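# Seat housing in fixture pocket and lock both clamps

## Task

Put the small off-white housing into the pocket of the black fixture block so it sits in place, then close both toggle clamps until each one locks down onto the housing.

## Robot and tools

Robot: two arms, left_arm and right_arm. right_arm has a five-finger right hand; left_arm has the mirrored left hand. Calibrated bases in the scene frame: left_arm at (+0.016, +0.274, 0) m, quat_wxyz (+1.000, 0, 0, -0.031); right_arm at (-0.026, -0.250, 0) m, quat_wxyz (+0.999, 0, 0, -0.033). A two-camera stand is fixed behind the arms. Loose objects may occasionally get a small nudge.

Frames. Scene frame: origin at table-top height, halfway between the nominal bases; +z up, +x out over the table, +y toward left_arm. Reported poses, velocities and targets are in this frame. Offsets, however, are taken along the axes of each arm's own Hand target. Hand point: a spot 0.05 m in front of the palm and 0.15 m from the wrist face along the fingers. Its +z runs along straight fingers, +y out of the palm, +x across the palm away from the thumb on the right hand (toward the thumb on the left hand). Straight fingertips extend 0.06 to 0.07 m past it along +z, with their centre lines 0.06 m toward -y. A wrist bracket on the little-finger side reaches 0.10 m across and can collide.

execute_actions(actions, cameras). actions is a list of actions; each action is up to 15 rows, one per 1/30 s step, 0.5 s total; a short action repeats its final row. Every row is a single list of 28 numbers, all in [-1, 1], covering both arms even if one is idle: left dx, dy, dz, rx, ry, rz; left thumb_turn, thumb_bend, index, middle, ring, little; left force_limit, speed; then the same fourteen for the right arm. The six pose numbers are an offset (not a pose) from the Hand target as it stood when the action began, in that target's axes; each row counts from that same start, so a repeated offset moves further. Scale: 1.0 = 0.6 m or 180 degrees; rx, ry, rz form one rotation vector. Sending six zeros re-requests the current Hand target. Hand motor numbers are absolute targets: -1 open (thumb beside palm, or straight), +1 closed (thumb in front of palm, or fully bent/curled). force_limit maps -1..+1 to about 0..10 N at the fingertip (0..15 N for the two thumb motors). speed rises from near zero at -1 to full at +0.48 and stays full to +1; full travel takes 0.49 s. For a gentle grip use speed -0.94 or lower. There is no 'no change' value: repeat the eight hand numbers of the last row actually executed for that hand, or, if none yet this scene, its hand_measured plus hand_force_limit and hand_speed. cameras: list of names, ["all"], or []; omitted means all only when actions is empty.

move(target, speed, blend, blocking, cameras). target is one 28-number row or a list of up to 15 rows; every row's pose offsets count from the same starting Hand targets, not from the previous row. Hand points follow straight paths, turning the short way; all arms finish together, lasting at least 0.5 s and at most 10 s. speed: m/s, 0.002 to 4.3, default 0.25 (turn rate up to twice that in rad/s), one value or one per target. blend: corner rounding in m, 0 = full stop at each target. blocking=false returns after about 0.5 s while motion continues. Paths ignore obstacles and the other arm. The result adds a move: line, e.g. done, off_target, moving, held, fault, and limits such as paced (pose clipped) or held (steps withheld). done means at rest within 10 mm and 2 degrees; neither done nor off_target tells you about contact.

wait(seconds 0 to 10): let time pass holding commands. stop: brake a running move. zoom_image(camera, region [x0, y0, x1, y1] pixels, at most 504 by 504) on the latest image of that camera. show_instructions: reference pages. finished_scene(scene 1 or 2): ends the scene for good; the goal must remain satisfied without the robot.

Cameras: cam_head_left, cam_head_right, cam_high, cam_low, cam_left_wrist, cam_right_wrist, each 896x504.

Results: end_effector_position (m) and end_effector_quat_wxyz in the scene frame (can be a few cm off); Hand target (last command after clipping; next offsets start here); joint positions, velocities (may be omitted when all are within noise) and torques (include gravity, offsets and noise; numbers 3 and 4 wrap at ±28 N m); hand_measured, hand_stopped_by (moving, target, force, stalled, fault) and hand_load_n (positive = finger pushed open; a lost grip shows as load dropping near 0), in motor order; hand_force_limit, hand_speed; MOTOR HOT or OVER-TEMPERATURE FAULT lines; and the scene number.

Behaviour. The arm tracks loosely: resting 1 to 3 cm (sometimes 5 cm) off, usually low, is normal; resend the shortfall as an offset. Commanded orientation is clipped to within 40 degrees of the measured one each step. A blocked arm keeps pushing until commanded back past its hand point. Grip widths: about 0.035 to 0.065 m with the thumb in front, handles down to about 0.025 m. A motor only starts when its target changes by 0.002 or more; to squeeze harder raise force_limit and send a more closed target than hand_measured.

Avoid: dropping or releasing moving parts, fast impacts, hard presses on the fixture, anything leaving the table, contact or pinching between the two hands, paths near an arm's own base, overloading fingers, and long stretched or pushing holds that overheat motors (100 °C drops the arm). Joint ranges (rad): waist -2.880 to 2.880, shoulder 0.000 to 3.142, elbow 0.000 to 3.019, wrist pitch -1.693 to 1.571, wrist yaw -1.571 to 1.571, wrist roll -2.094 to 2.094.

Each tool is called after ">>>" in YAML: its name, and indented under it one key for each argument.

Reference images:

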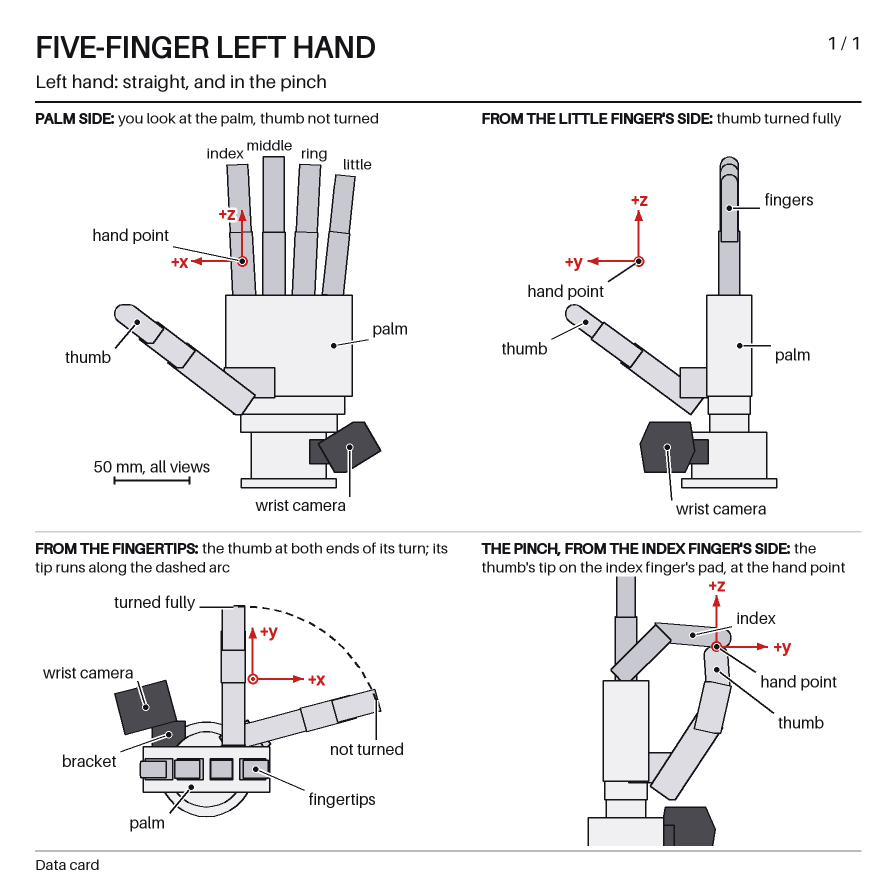

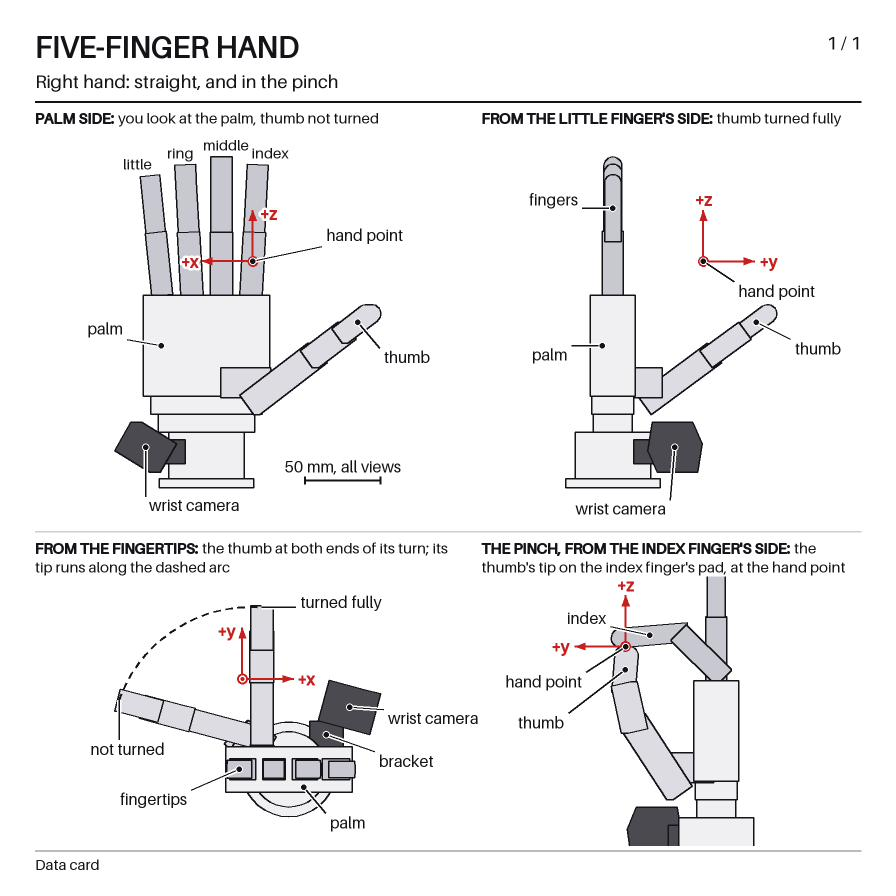

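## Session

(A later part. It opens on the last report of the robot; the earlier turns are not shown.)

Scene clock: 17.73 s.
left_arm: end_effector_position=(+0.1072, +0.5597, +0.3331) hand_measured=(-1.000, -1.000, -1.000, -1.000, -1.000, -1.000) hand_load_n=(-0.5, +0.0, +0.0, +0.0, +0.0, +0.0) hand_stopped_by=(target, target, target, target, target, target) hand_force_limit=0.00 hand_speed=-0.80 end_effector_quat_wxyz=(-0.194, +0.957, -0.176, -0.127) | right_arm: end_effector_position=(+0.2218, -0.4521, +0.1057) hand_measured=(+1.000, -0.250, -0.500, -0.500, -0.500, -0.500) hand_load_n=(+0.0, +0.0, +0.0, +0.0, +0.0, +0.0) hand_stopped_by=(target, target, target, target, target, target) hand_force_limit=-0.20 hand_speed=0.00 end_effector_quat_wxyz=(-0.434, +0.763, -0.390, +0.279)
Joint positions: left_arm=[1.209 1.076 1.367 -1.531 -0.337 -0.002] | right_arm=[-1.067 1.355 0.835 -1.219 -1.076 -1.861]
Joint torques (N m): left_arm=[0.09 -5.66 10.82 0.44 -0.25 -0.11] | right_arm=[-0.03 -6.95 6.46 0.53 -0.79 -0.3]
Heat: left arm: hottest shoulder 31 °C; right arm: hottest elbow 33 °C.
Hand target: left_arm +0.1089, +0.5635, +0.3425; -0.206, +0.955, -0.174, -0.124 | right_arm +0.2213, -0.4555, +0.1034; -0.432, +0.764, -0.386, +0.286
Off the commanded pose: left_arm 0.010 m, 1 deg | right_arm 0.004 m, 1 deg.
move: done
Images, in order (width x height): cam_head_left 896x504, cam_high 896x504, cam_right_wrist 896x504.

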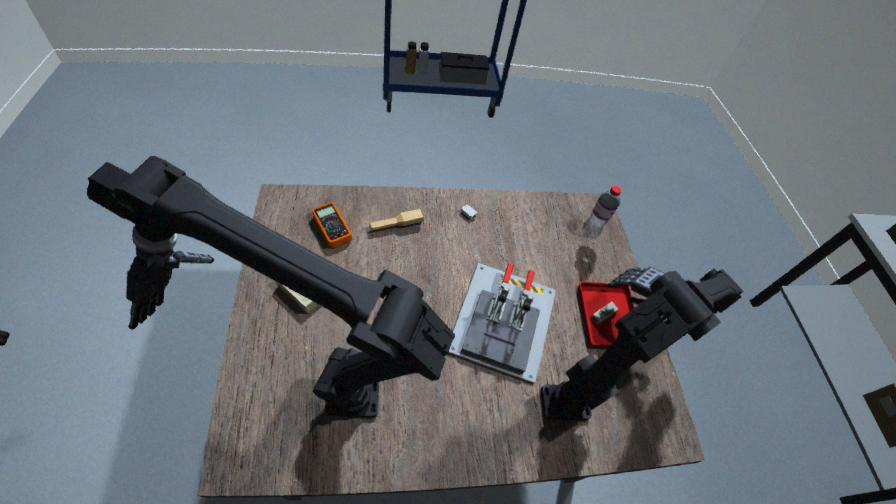

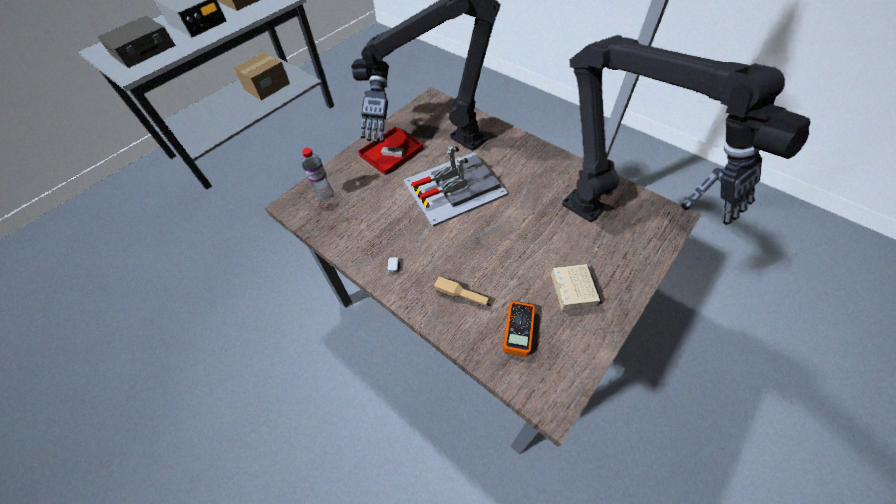

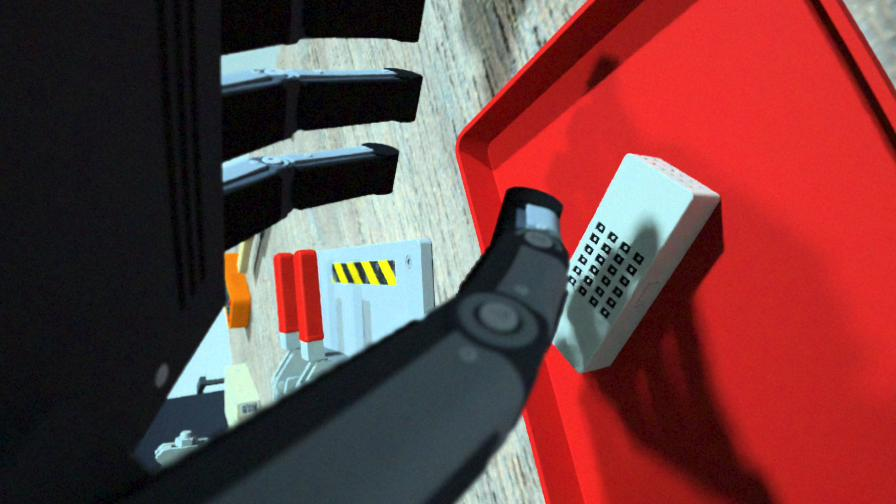

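>>> move:
  target: [0,0,0,0,0,0,-1,-1,-1,-1,-1,-1,0,-0.8,-0.049,0.0895,0.050,0.022,-0.007,0.031,1,-0.25,-0.5,-0.5,-0.5,-0.5,-0.2,0]
  cameras: ["cam_right_wrist", "cam_high", "cam_low"]
  speed: 0.1

>>> zoom_image:
  camera: "cam_right_wrist"
  region: [380, 60, 740, 360]

>>> zoom_image:
  camera: "cam_high"
  region: [340, 100, 440, 180]

Scene clock: 21.07 s.
left_arm: end_effector_position=(+0.1072, +0.5597, +0.3331) hand_measured=(-1.000, -1.000, -1.000, -1.000, -1.000, -1.000) hand_load_n=(+0.0, +0.0, +0.0, +0.0, +0.0, +0.0) hand_stopped_by=(target, target, target, target, target, target) hand_force_limit=0.00 hand_speed=-0.80 end_effector_quat_wxyz=(-0.194, +0.957, -0.176, -0.127) | right_arm: end_effector_position=(+0.2111, -0.4324, +0.0410) hand_measured=(+1.000, -0.250, -0.500, -0.500, -0.500, -0.500) hand_load_n=(+0.0, +0.0, +0.0, +0.0, +0.0, +0.0) hand_stopped_by=(target, target, target, target, target, target) hand_force_limit=-0.20 hand_speed=0.00 end_effector_quat_wxyz=(-0.478, +0.731, -0.411, +0.261)
Joint positions: left_arm=[1.209 1.076 1.367 -1.531 -0.337 -0.002] | right_arm=[-1.099 1.514 0.737 -1.125 -1.126 -1.923]
Joint torques (N m): left_arm=[-0.21 -5.66 10.78 0.55 -0.22 -0.09] | right_arm=[0.03 -7.77 5.07 0.24 -0.78 -0.31]
Heat: left arm: hottest shoulder 31 °C; right arm: hottest elbow 33 °C.
Hand target: left_arm +0.1089, +0.5635, +0.3425; -0.206, +0.955, -0.174, -0.124 | right_arm +0.2103, -0.4356, +0.0392; -0.475, +0.732, -0.407, +0.270
Off the commanded pose: left_arm 0.010 m, 1 deg | right_arm 0.004 m, 1 deg.
move: done
Images, in order (width x height): cam_high 896x504, cam_low 896x504, cam_right_wrist 896x504.

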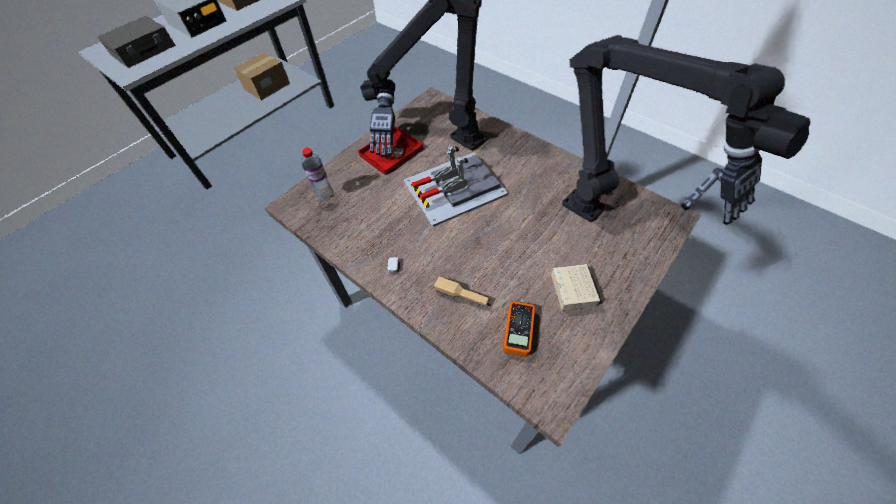

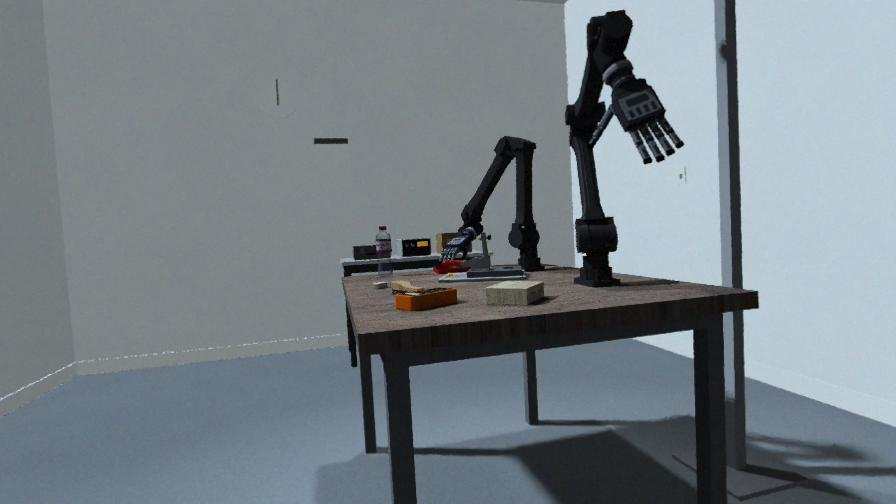

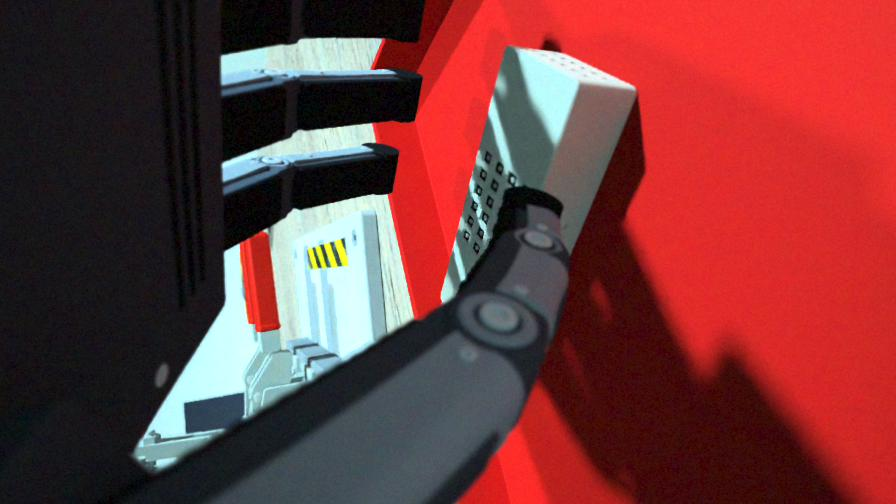

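Scaled by 1.400 from the camera's 896x504 image, which has a finer 1280x720 frame.

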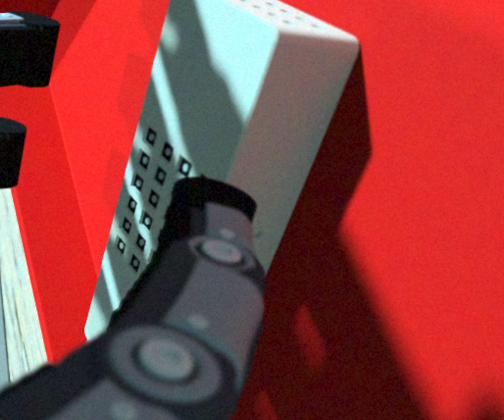

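Scaled by 5.040 from the camera's 896x504 image, which has a finer 1280x720 frame.

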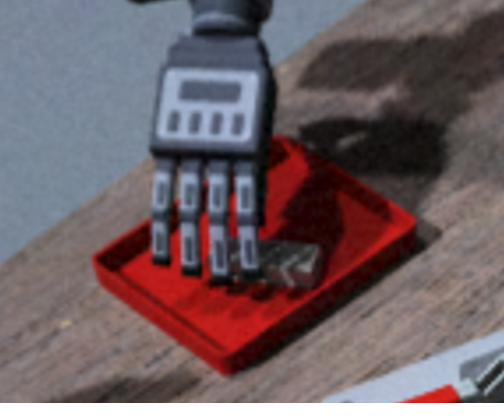

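>>> move:
  target: [0,0,0,0,0,0,-1,-1,-1,-1,-1,-1,0,-0.8,0,0.0092,-0.0123,0,-0.010,0,1,-0.25,-0.5,-0.5,-0.5,-0.5,-0.2,0]
  cameras: ["cam_right_wrist"]
  speed: 0.1

>>> zoom_image:
  camera: "cam_right_wrist"
  region: [380, 30, 740, 390]

Scene clock: 23.07 s.
left_arm: end_effector_position=(+0.1072, +0.5597, +0.3331) hand_measured=(-1.000, -1.000, -1.000, -1.000, -1.000, -1.000) hand_load_n=(+0.0, +0.0, +0.0, +0.0, +0.0, +0.0) hand_stopped_by=(target, target, target, target, target, target) hand_force_limit=0.00 hand_speed=-0.80 end_effector_quat_wxyz=(-0.194, +0.957, -0.176, -0.127) | right_arm: end_effector_position=(+0.2000, -0.4259, +0.0328) hand_measured=(+1.000, -0.250, -0.500, -0.500, -0.500, -0.500) hand_load_n=(+0.0, +0.0, +0.0, +0.0, +0.0, +0.0) hand_stopped_by=(target, target, target, target, target, target) hand_force_limit=-0.20 hand_speed=0.00 end_effector_quat_wxyz=(-0.489, +0.731, -0.405, +0.248)
Joint positions: left_arm=[1.209 1.076 1.367 -1.531 -0.337 -0.002] | right_arm=[-1.121 1.556 0.737 -1.199 -1.112 -2.027]
Joint torques (N m): left_arm=[0.15 -5.6 10.76 0.5 -0.23 -0.12] | right_arm=[0.09 -7.59 7.23 -0.79 -0.47 -0.29]
Heat: left arm: hottest shoulder 31 °C; right arm: hottest elbow 33 °C.
Hand target: left_arm +0.1089, +0.5635, +0.3425; -0.206, +0.955, -0.174, -0.124 | right_arm +0.2026, -0.4402, +0.0371; -0.482, +0.736, -0.400, +0.258
Off the commanded pose: left_arm 0.010 m, 1 deg | right_arm 0.015 m, 2 deg.
move: off_target (right_arm)
Images, in order (width x height): cam_right_wrist 896x504.

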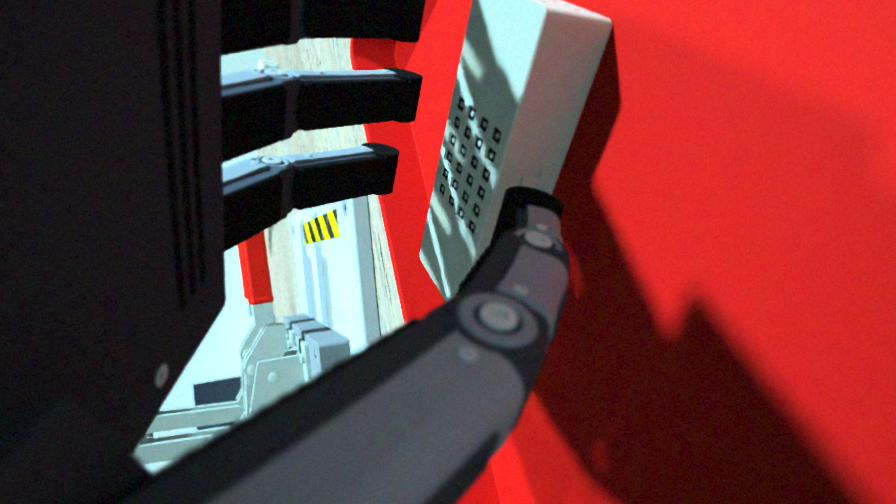

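Scaled by 1.400 from the camera's 896x504 image, which has a finer 1280x720 frame.

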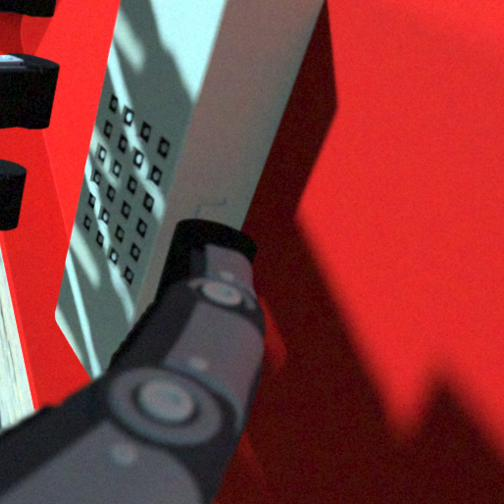

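>>> move:
  target: [0,0,0,0,0,0,-1,-1,-1,-1,-1,-1,0,-0.8,-0.005,0.0012,0.0097,0,0,0,1,-0.25,-0.5,-0.5,-0.5,-0.5,-0.2,0]
  cameras: ["cam_right_wrist"]
  speed: 0.1

>>> zoom_image:
  camera: "cam_right_wrist"
  region: [380, 0, 740, 360]

Scene clock: 24.63 s.
left_arm: end_effector_position=(+0.1072, +0.5597, +0.3331) hand_measured=(-1.000, -1.000, -1.000, -1.000, -1.000, -1.000) hand_load_n=(-0.5, +0.0, +0.0, +0.0, +0.0, +0.0) hand_stopped_by=(target, target, target, target, target, target) hand_force_limit=0.00 hand_speed=-0.80 end_effector_quat_wxyz=(-0.194, +0.957, -0.176, -0.127) | right_arm: end_effector_position=(+0.2008, -0.4280, +0.0317) hand_measured=(+1.000, -0.250, -0.500, -0.500, -0.500, -0.500) hand_load_n=(+0.0, +0.0, +0.0, +0.0, +0.0, +0.0) hand_stopped_by=(target, target, target, target, target, target) hand_force_limit=-0.20 hand_speed=0.00 end_effector_quat_wxyz=(-0.486, +0.734, -0.403, +0.252)
Joint positions: left_arm=[1.209 1.076 1.367 -1.531 -0.337 -0.002] | right_arm=[-1.121 1.556 0.737 -1.188 -1.112 -2.028]
Joint torques (N m): left_arm=[-0.21 -5.77 10.76 0.5 -0.23 -0.11] | right_arm=[1.08 -8.12 6.01 0.12 -0.72 -0.02]
Heat: left arm: hottest shoulder 31 °C; right arm: hottest elbow 33 °C.
Hand target: left_arm +0.1089, +0.5635, +0.3425; -0.206, +0.955, -0.174, -0.124 | right_arm +0.2052, -0.4350, +0.0341; -0.482, +0.736, -0.400, +0.258
Off the commanded pose: left_arm 0.010 m, 1 deg | right_arm 0.009 m, 1 deg.
move: done
Images, in order (width x height): cam_right_wrist 896x504.

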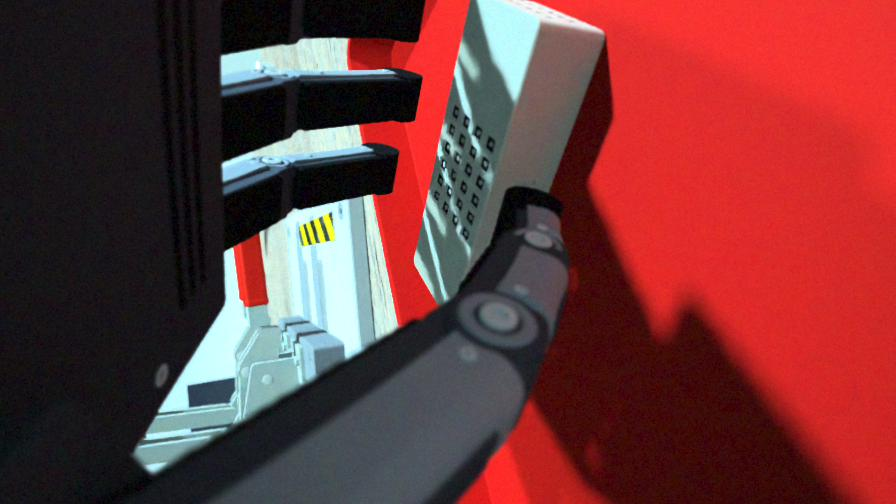

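Scaled by 1.400 from the camera's 896x504 image, which has a finer 1280x720 frame.

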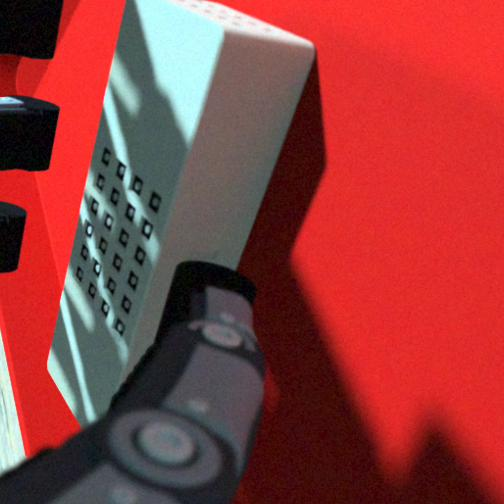

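>>> move:
  target: [0,0,0,0,0,0,-1,-1,-1,-1,-1,-1,0,-0.8,0,0,0,0,0,0,1,-0.25,0.4,0.4,0.4,-0.5,-0.5,-0.8]
  cameras: ["cam_right_wrist"]
  speed: 0.1

>>> zoom_image:
  camera: "cam_right_wrist"
  region: [380, 0, 740, 360]

Scene clock: 27.03 s.
left_arm: end_effector_position=(+0.1072, +0.5597, +0.3331) hand_measured=(-1.000, -1.000, -1.000, -1.000, -1.000, -1.000) hand_load_n=(+0.0, -0.5, +0.0, +0.0, +0.0, +0.0) hand_stopped_by=(target, target, target, target, target, target) hand_force_limit=0.00 hand_speed=-0.80 end_effector_quat_wxyz=(-0.194, +0.957, -0.176, -0.127) | right_arm: end_effector_position=(+0.2014, -0.4280, +0.0322) hand_measured=(+1.000, -0.252, -0.114, -0.116, -0.114, -0.500) hand_load_n=(+1.5, +9.5, +6.0, +6.0, +3.0, +0.0) hand_stopped_by=(target, target, force, force, force, target) hand_force_limit=-0.50 hand_speed=-0.80 end_effector_quat_wxyz=(-0.487, +0.733, -0.403, +0.253)
Joint positions: left_arm=[1.209 1.076 1.367 -1.531 -0.337 -0.002] | right_arm=[-1.121 1.556 0.737 -1.188 -1.116 -2.027]
Joint torques (N m): left_arm=[0.03 -5.42 10.78 0.46 -0.25 -0.11] | right_arm=[0.97 -8.12 6.06 0.13 -0.57 -0.01]
Heat: left arm: hottest shoulder 31 °C; right arm: hottest elbow 33 °C.
Hand target: left_arm +0.1089, +0.5635, +0.3425; -0.206, +0.955, -0.174, -0.124 | right_arm +0.2052, -0.4350, +0.0342; -0.482, +0.736, -0.400, +0.258
Off the commanded pose: left_arm 0.010 m, 1 deg | right_arm 0.008 m, 1 deg.
move: done
Images, in order (width x height): cam_right_wrist 896x504.

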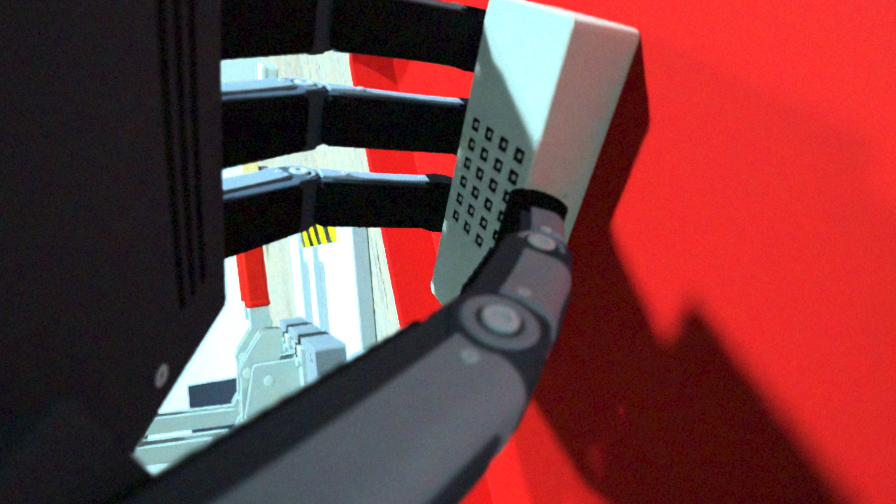

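Scaled by 1.400 from the camera's 896x504 image, which has a finer 1280x720 frame.

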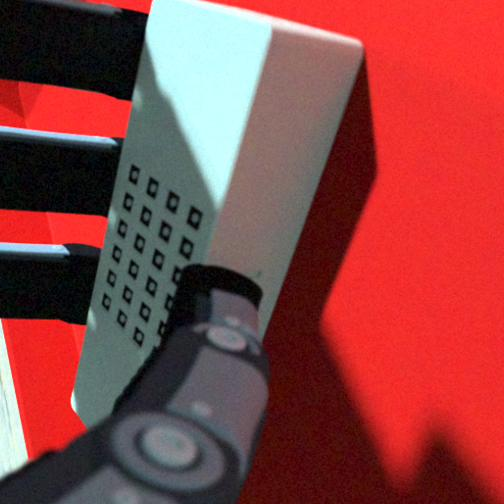

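>>> move:
  target: [0,0,0,0,0,0,-1,-1,-1,-1,-1,-1,0,-0.8,0,-0.107,-0.047,0,0,0,1,-0.25,0.4,0.4,0.4,-0.5,-0.5,-0.8]
  cameras: ["cam_right_wrist", "cam_head_left", "cam_high"]
  speed: 0.1

>>> zoom_image:
  camera: "cam_head_left"
  region: [560, 250, 680, 360]

>>> zoom_image:
  camera: "cam_right_wrist"
  region: [380, 0, 740, 360]

Scene clock: 28.60 s.
left_arm: end_effector_position=(+0.1072, +0.5597, +0.3331) hand_measured=(-1.000, -1.000, -1.000, -1.000, -1.000, -1.000) hand_load_n=(+0.0, +0.0, +0.0, +0.0, +0.0, +0.0) hand_stopped_by=(target, target, target, target, target, target) hand_force_limit=0.00 hand_speed=-0.80 end_effector_quat_wxyz=(-0.194, +0.957, -0.176, -0.127) | right_arm: end_effector_position=(+0.1974, -0.4181, +0.0891) hand_measured=(+1.000, -0.252, -0.114, -0.116, -0.114, -0.500) hand_load_n=(+1.5, +10.5, +5.0, +5.5, +3.0, +0.0) hand_stopped_by=(target, target, force, force, force, target) hand_force_limit=-0.50 hand_speed=-0.80 end_effector_quat_wxyz=(-0.493, +0.728, -0.409, +0.245)
Joint positions: left_arm=[1.209 1.076 1.367 -1.531 -0.337 -0.002] | right_arm=[-1.121 1.424 0.779 -1.386 -1.116 -2.024]
Joint torques (N m): left_arm=[-0.03 -5.83 10.74 0.43 -0.26 -0.1] | right_arm=[1.08 -7.94 9.47 -0.84 -0.59 -0.04]
Heat: left arm: hottest shoulder 31 °C; right arm: hottest elbow 33 °C.
Hand target: left_arm +0.1089, +0.5635, +0.3425; -0.206, +0.955, -0.174, -0.124 | right_arm +0.2055, -0.4352, +0.1042; -0.482, +0.736, -0.400, +0.258
Off the commanded pose: left_arm 0.010 m, 1 deg | right_arm 0.024 m, 2 deg.
move: off_target (right_arm)
Images, in order (width x height): cam_head_left 896x504, cam_high 896x504, cam_right_wrist 896x504.

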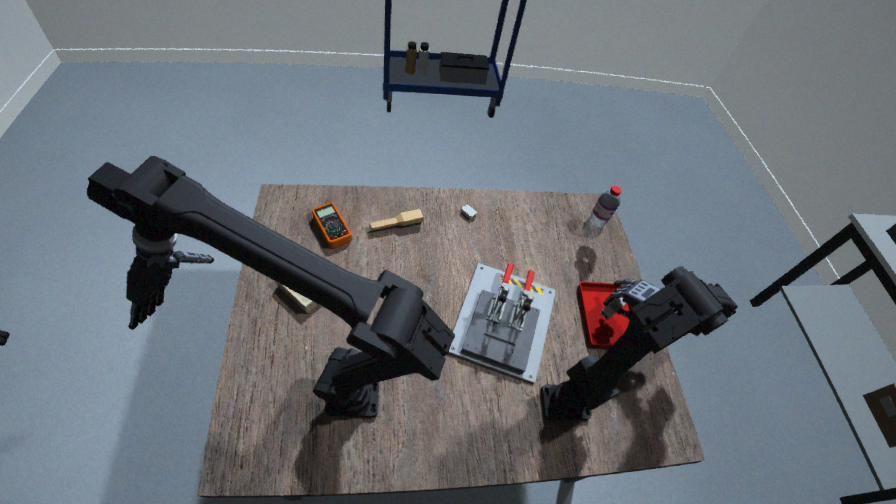

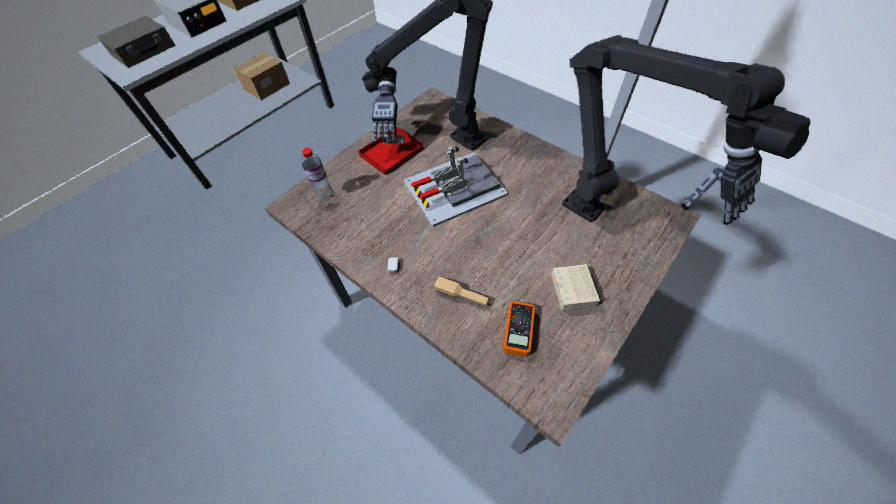

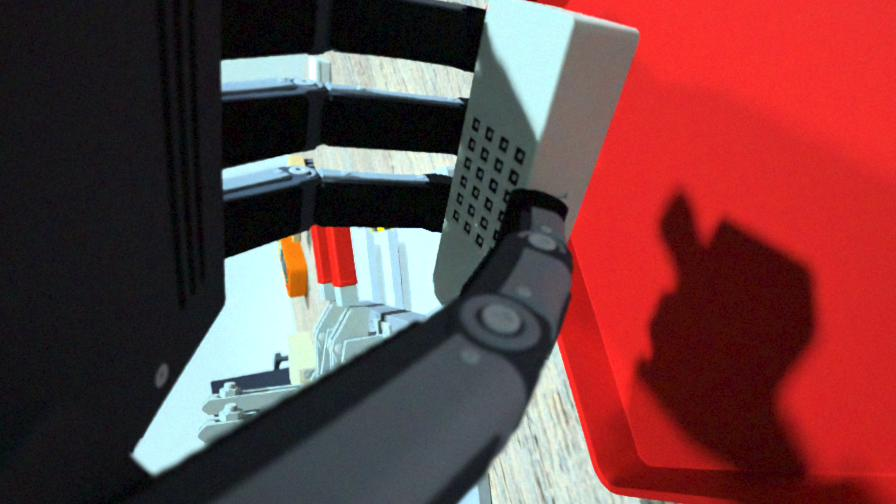

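Scaled by 4.200 from the camera's 896x504 image, which has a finer 1280x720 frame.

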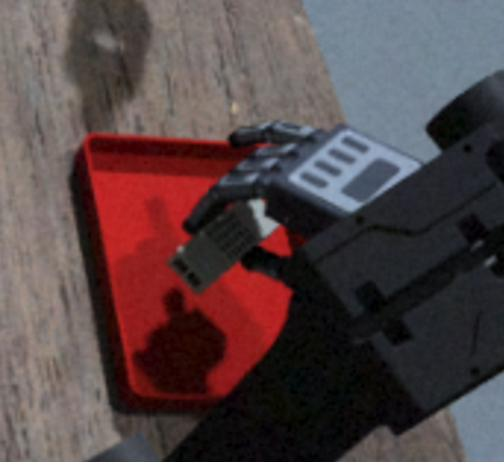

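Scaled by 1.400 from the camera's 896x504 image, which has a finer 1280x720 frame.

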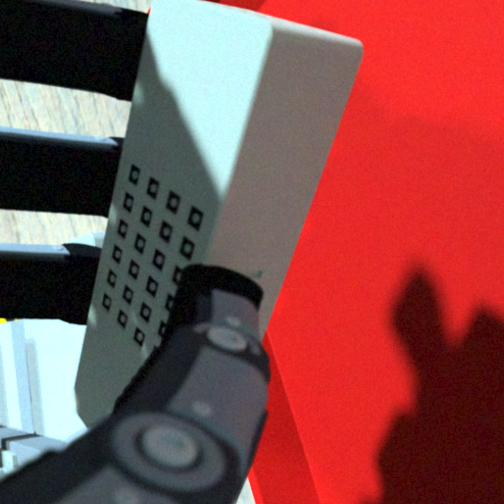

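>>> move:
  target:
    - [0,0,0,0,0,0,-1,-1,-1,-1,-1,-1,0,-0.8,0,-0.183,-0.081,0,0,0,1,-0.25,0.4,0.4,0.4,-0.5,-0.5,-0.8]
    - [0,0,0,0,0,0,-1,-1,-1,-1,-1,-1,0,-0.8,-0.2168,-0.4238,0.2378,0,0.085,0.037,1,-0.25,0.4,0.4,0.4,-0.5,-0.5,-0.8]
    - [0,0,0,0,0,0,-1,-1,-1,-1,-1,-1,0,-0.8,-0.6917,-0.401,0.5227,-0.001,0.1692,0.0731,1,-0.25,0.4,0.4,0.4,-0.5,-0.5,-0.8]
  blend: 0.04
  cameras: ["all"]
  speed: 0.25

Scene clock: 35.73 s.
left_arm: end_effector_position=(+0.1072, +0.5597, +0.3331) hand_measured=(-1.000, -1.000, -1.000, -1.000, -1.000, -1.000) hand_load_n=(+0.0, +0.0, +0.0, +0.0, +0.0, +0.0) hand_stopped_by=(target, target, target, target, target, target) hand_force_limit=0.00 hand_speed=-0.80 end_effector_quat_wxyz=(-0.194, +0.957, -0.176, -0.127) | right_arm: end_effector_position=(+0.2892, +0.0988, +0.1678) hand_measured=(+1.000, -0.252, -0.114, -0.116, -0.114, -0.500) hand_load_n=(+1.0, +10.5, +5.0, +5.5, +3.0, +0.0) hand_stopped_by=(target, target, force, force, force, target) hand_force_limit=-0.50 hand_speed=-0.80 end_effector_quat_wxyz=(-0.358, +0.613, -0.584, +0.394)
Joint positions: left_arm=[1.209 1.076 1.367 -1.531 -0.337 -0.002] | right_arm=[1.164 1.242 0.844 -0.438 0.947 0.659]
Joint torques (N m): left_arm=[-0.32 -6.24 10.82 0.46 -0.25 -0.13] | right_arm=[0.97 -7.06 13.35 1.02 0.74 0.06]
Heat: left arm: hottest shoulder 31 °C; right arm: hottest elbow 34 °C.
Hand target: left_arm +0.1089, +0.5635, +0.3425; -0.206, +0.955, -0.174, -0.124 | right_arm +0.3001, +0.1219, +0.2005; -0.385, +0.593, -0.593, +0.385
Off the commanded pose: left_arm 0.010 m, 1 deg | right_arm 0.041 m, 4 deg.
move: off_target (right_arm)

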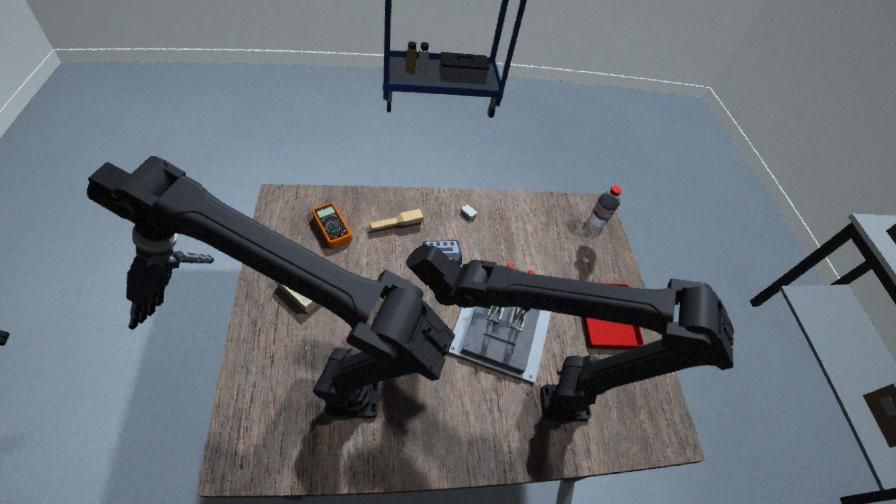

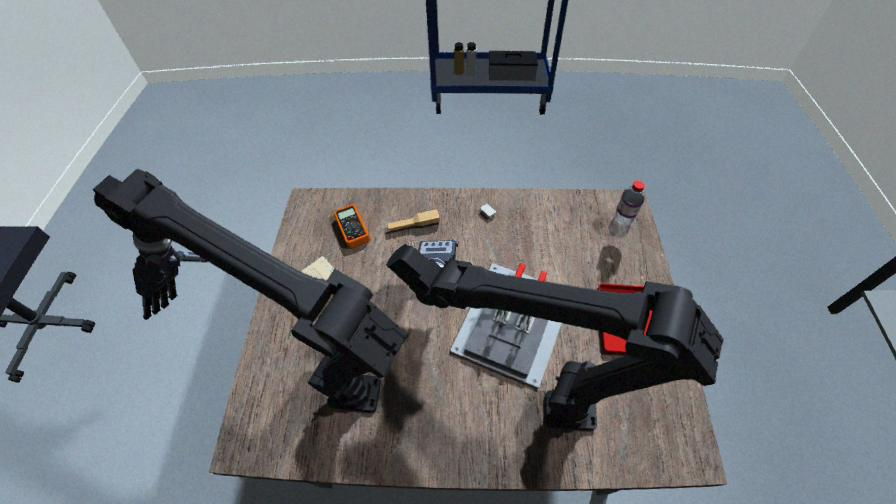

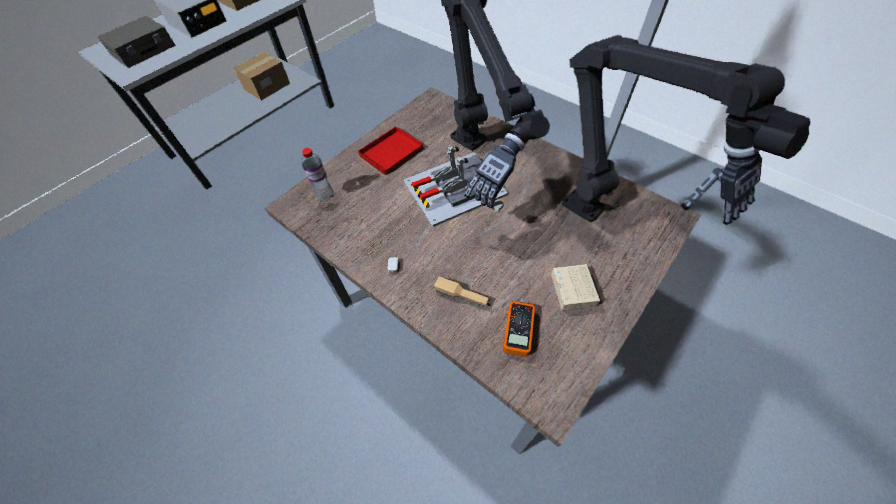

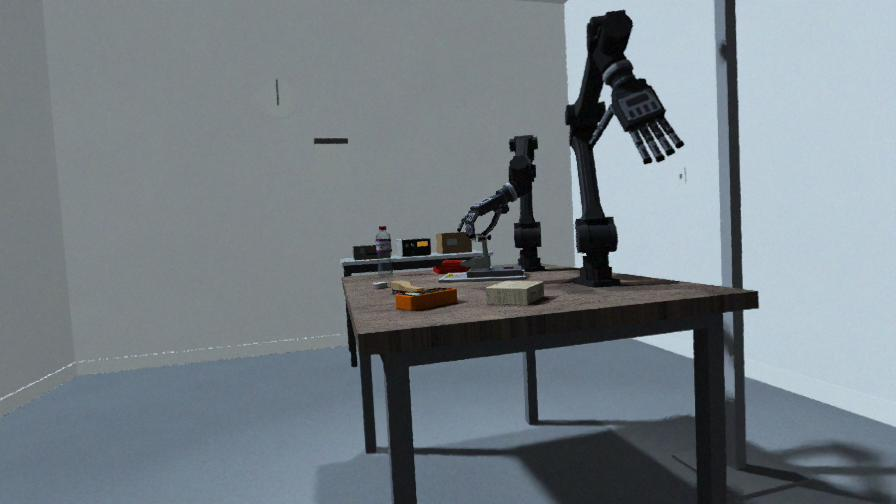

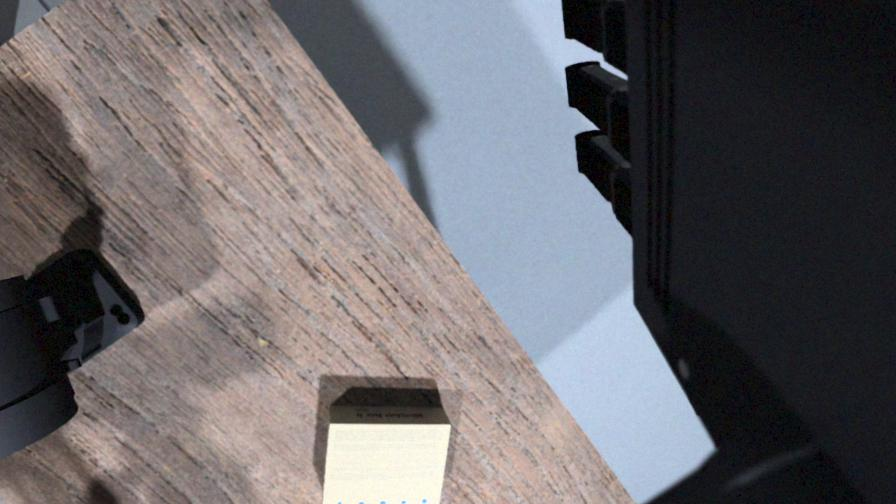

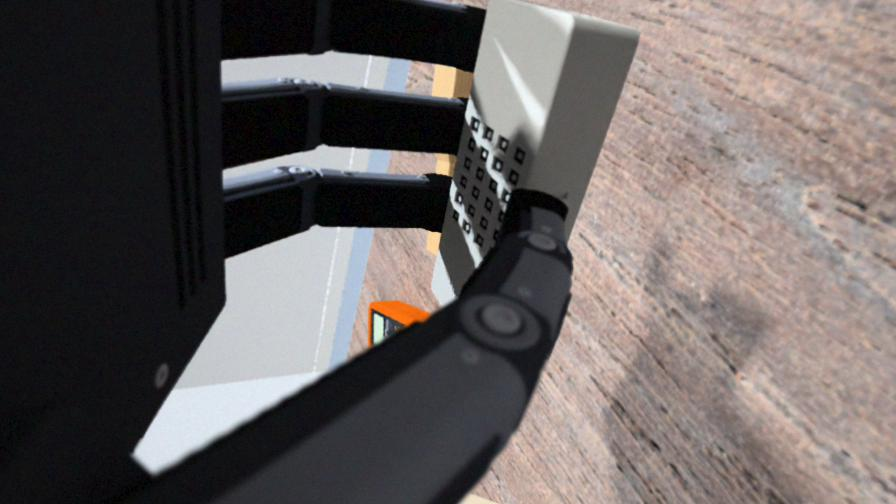

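>>> move:
  target: [0,0,0,0,0,0,-1,-1,-1,-1,-1,-1,0,-0.8,0,0.2284,0.1018,0,0,0,1,-0.25,0.4,0.4,0.4,-0.5,-0.5,-0.8]
  cameras: ["cam_right_wrist", "cam_head_left", "cam_high", "cam_low"]
  speed: 0.12

>>> zoom_image:
  camera: "cam_low"
  region: [380, 210, 560, 310]

>>> zoom_image:
  camera: "cam_high"
  region: [430, 130, 550, 250]

Scene clock: 38.73 s.
left_arm: end_effector_position=(+0.1072, +0.5597, +0.3331) hand_measured=(-1.000, -1.000, -1.000, -1.000, -1.000, -1.000) hand_load_n=(+0.0, +0.0, +0.0, +0.0, +0.0, +0.0) hand_stopped_by=(target, target, target, target, target, target) hand_force_limit=0.00 hand_speed=-0.80 end_effector_quat_wxyz=(-0.194, +0.957, -0.176, -0.127) | right_arm: end_effector_position=(+0.2995, +0.1192, +0.0478) hand_measured=(+1.000, -0.252, -0.114, -0.116, -0.114, -0.500) hand_load_n=(+1.5, +10.5, +5.0, +5.5, +2.5, +0.0) hand_stopped_by=(target, target, force, force, force, target) hand_force_limit=-0.50 hand_speed=-0.80 end_effector_quat_wxyz=(-0.376, +0.600, -0.590, +0.387)
Joint positions: left_arm=[1.209 1.076 1.367 -1.531 -0.337 -0.002] | right_arm=[1.164 1.509 0.702 0.011 0.947 0.668]
Joint torques (N m): left_arm=[-0.21 -5.66 10.76 0.46 -0.24 -0.1] | right_arm=[0.85 -9.35 6.24 2.11 0.71 -0.03]
Heat: left arm: hottest shoulder 31 °C; right arm: hottest elbow 34 °C.
Hand target: left_arm +0.1089, +0.5635, +0.3425; -0.206, +0.955, -0.174, -0.124 | right_arm +0.3001, +0.1218, +0.0503; -0.385, +0.593, -0.593, +0.385
Off the commanded pose: left_arm 0.010 m, 1 deg | right_arm 0.004 m, 1 deg.
move: done
Images, in order (width x height): cam_head_left 896x504, cam_high 896x504, cam_low 896x504, cam_right_wrist 896x504.

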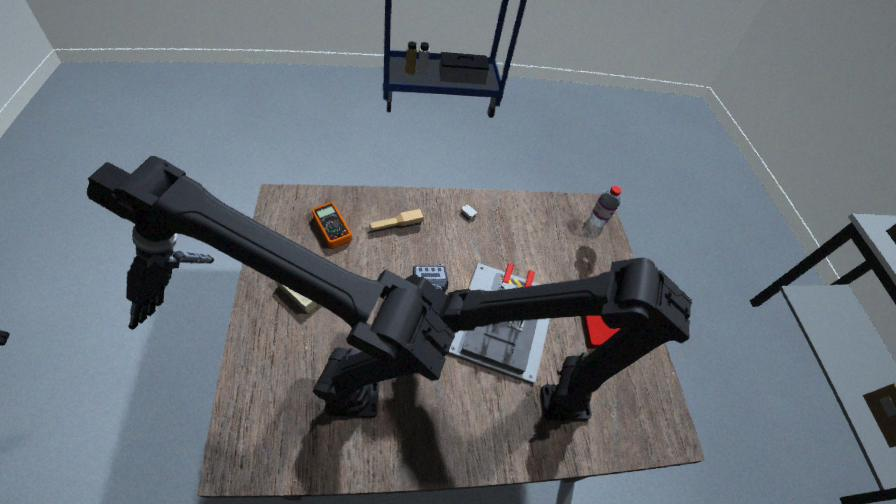

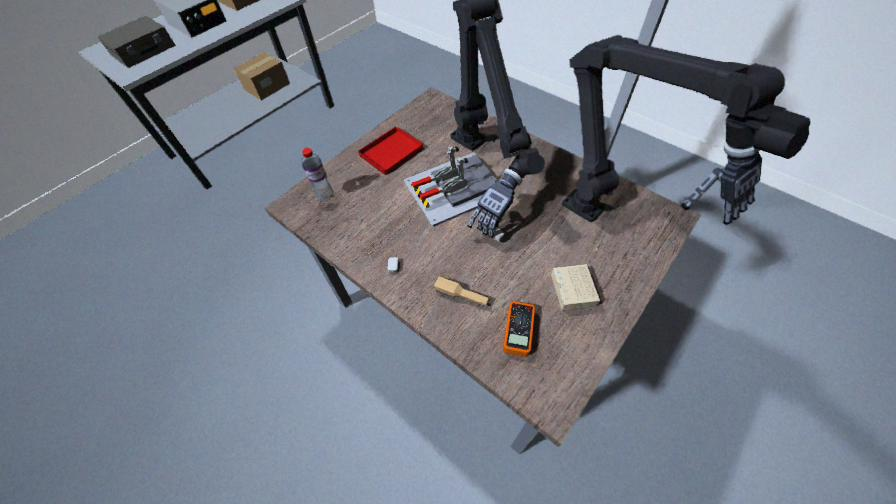

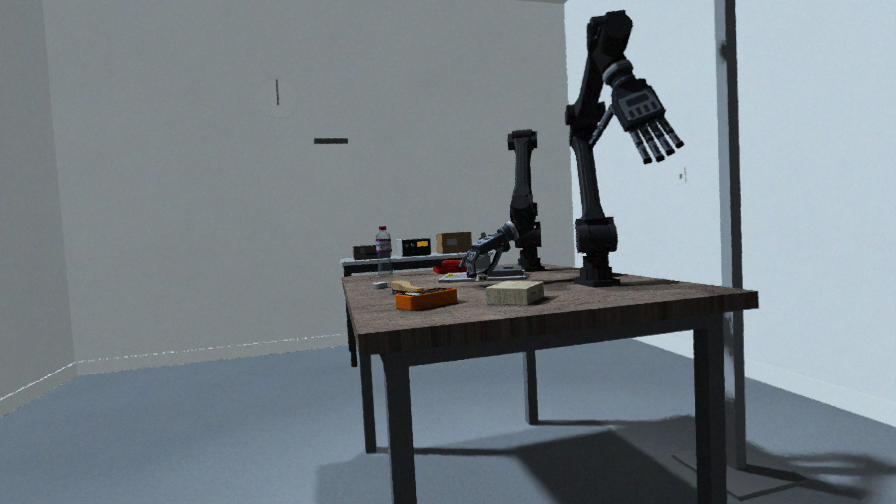

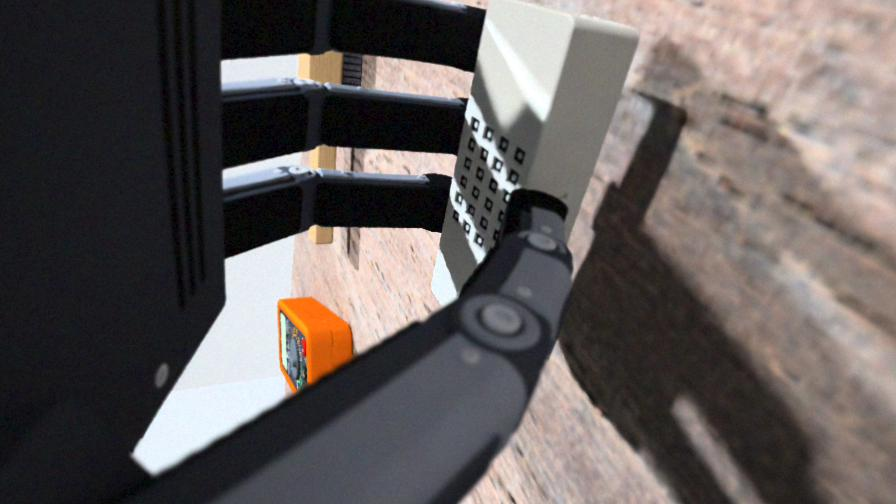

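Scaled by 2.800 from the camera's 896x504 image, which has a finer 1280x720 frame.

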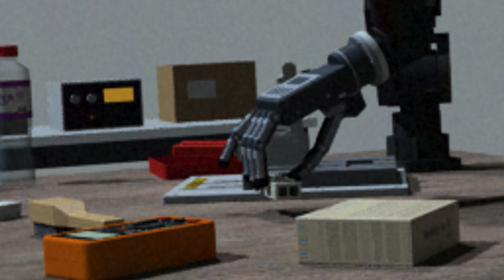

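Scaled by 4.200 from the camera's 896x504 image, which has a finer 1280x720 frame.

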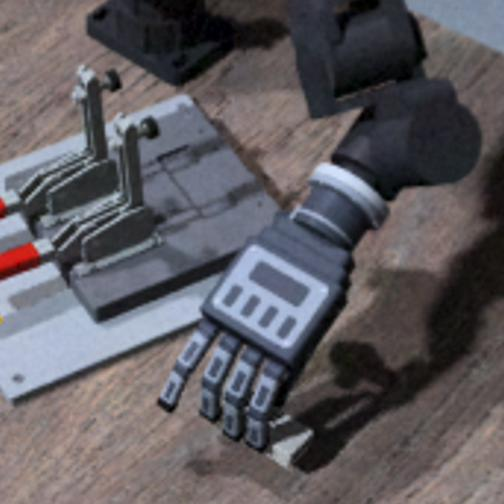

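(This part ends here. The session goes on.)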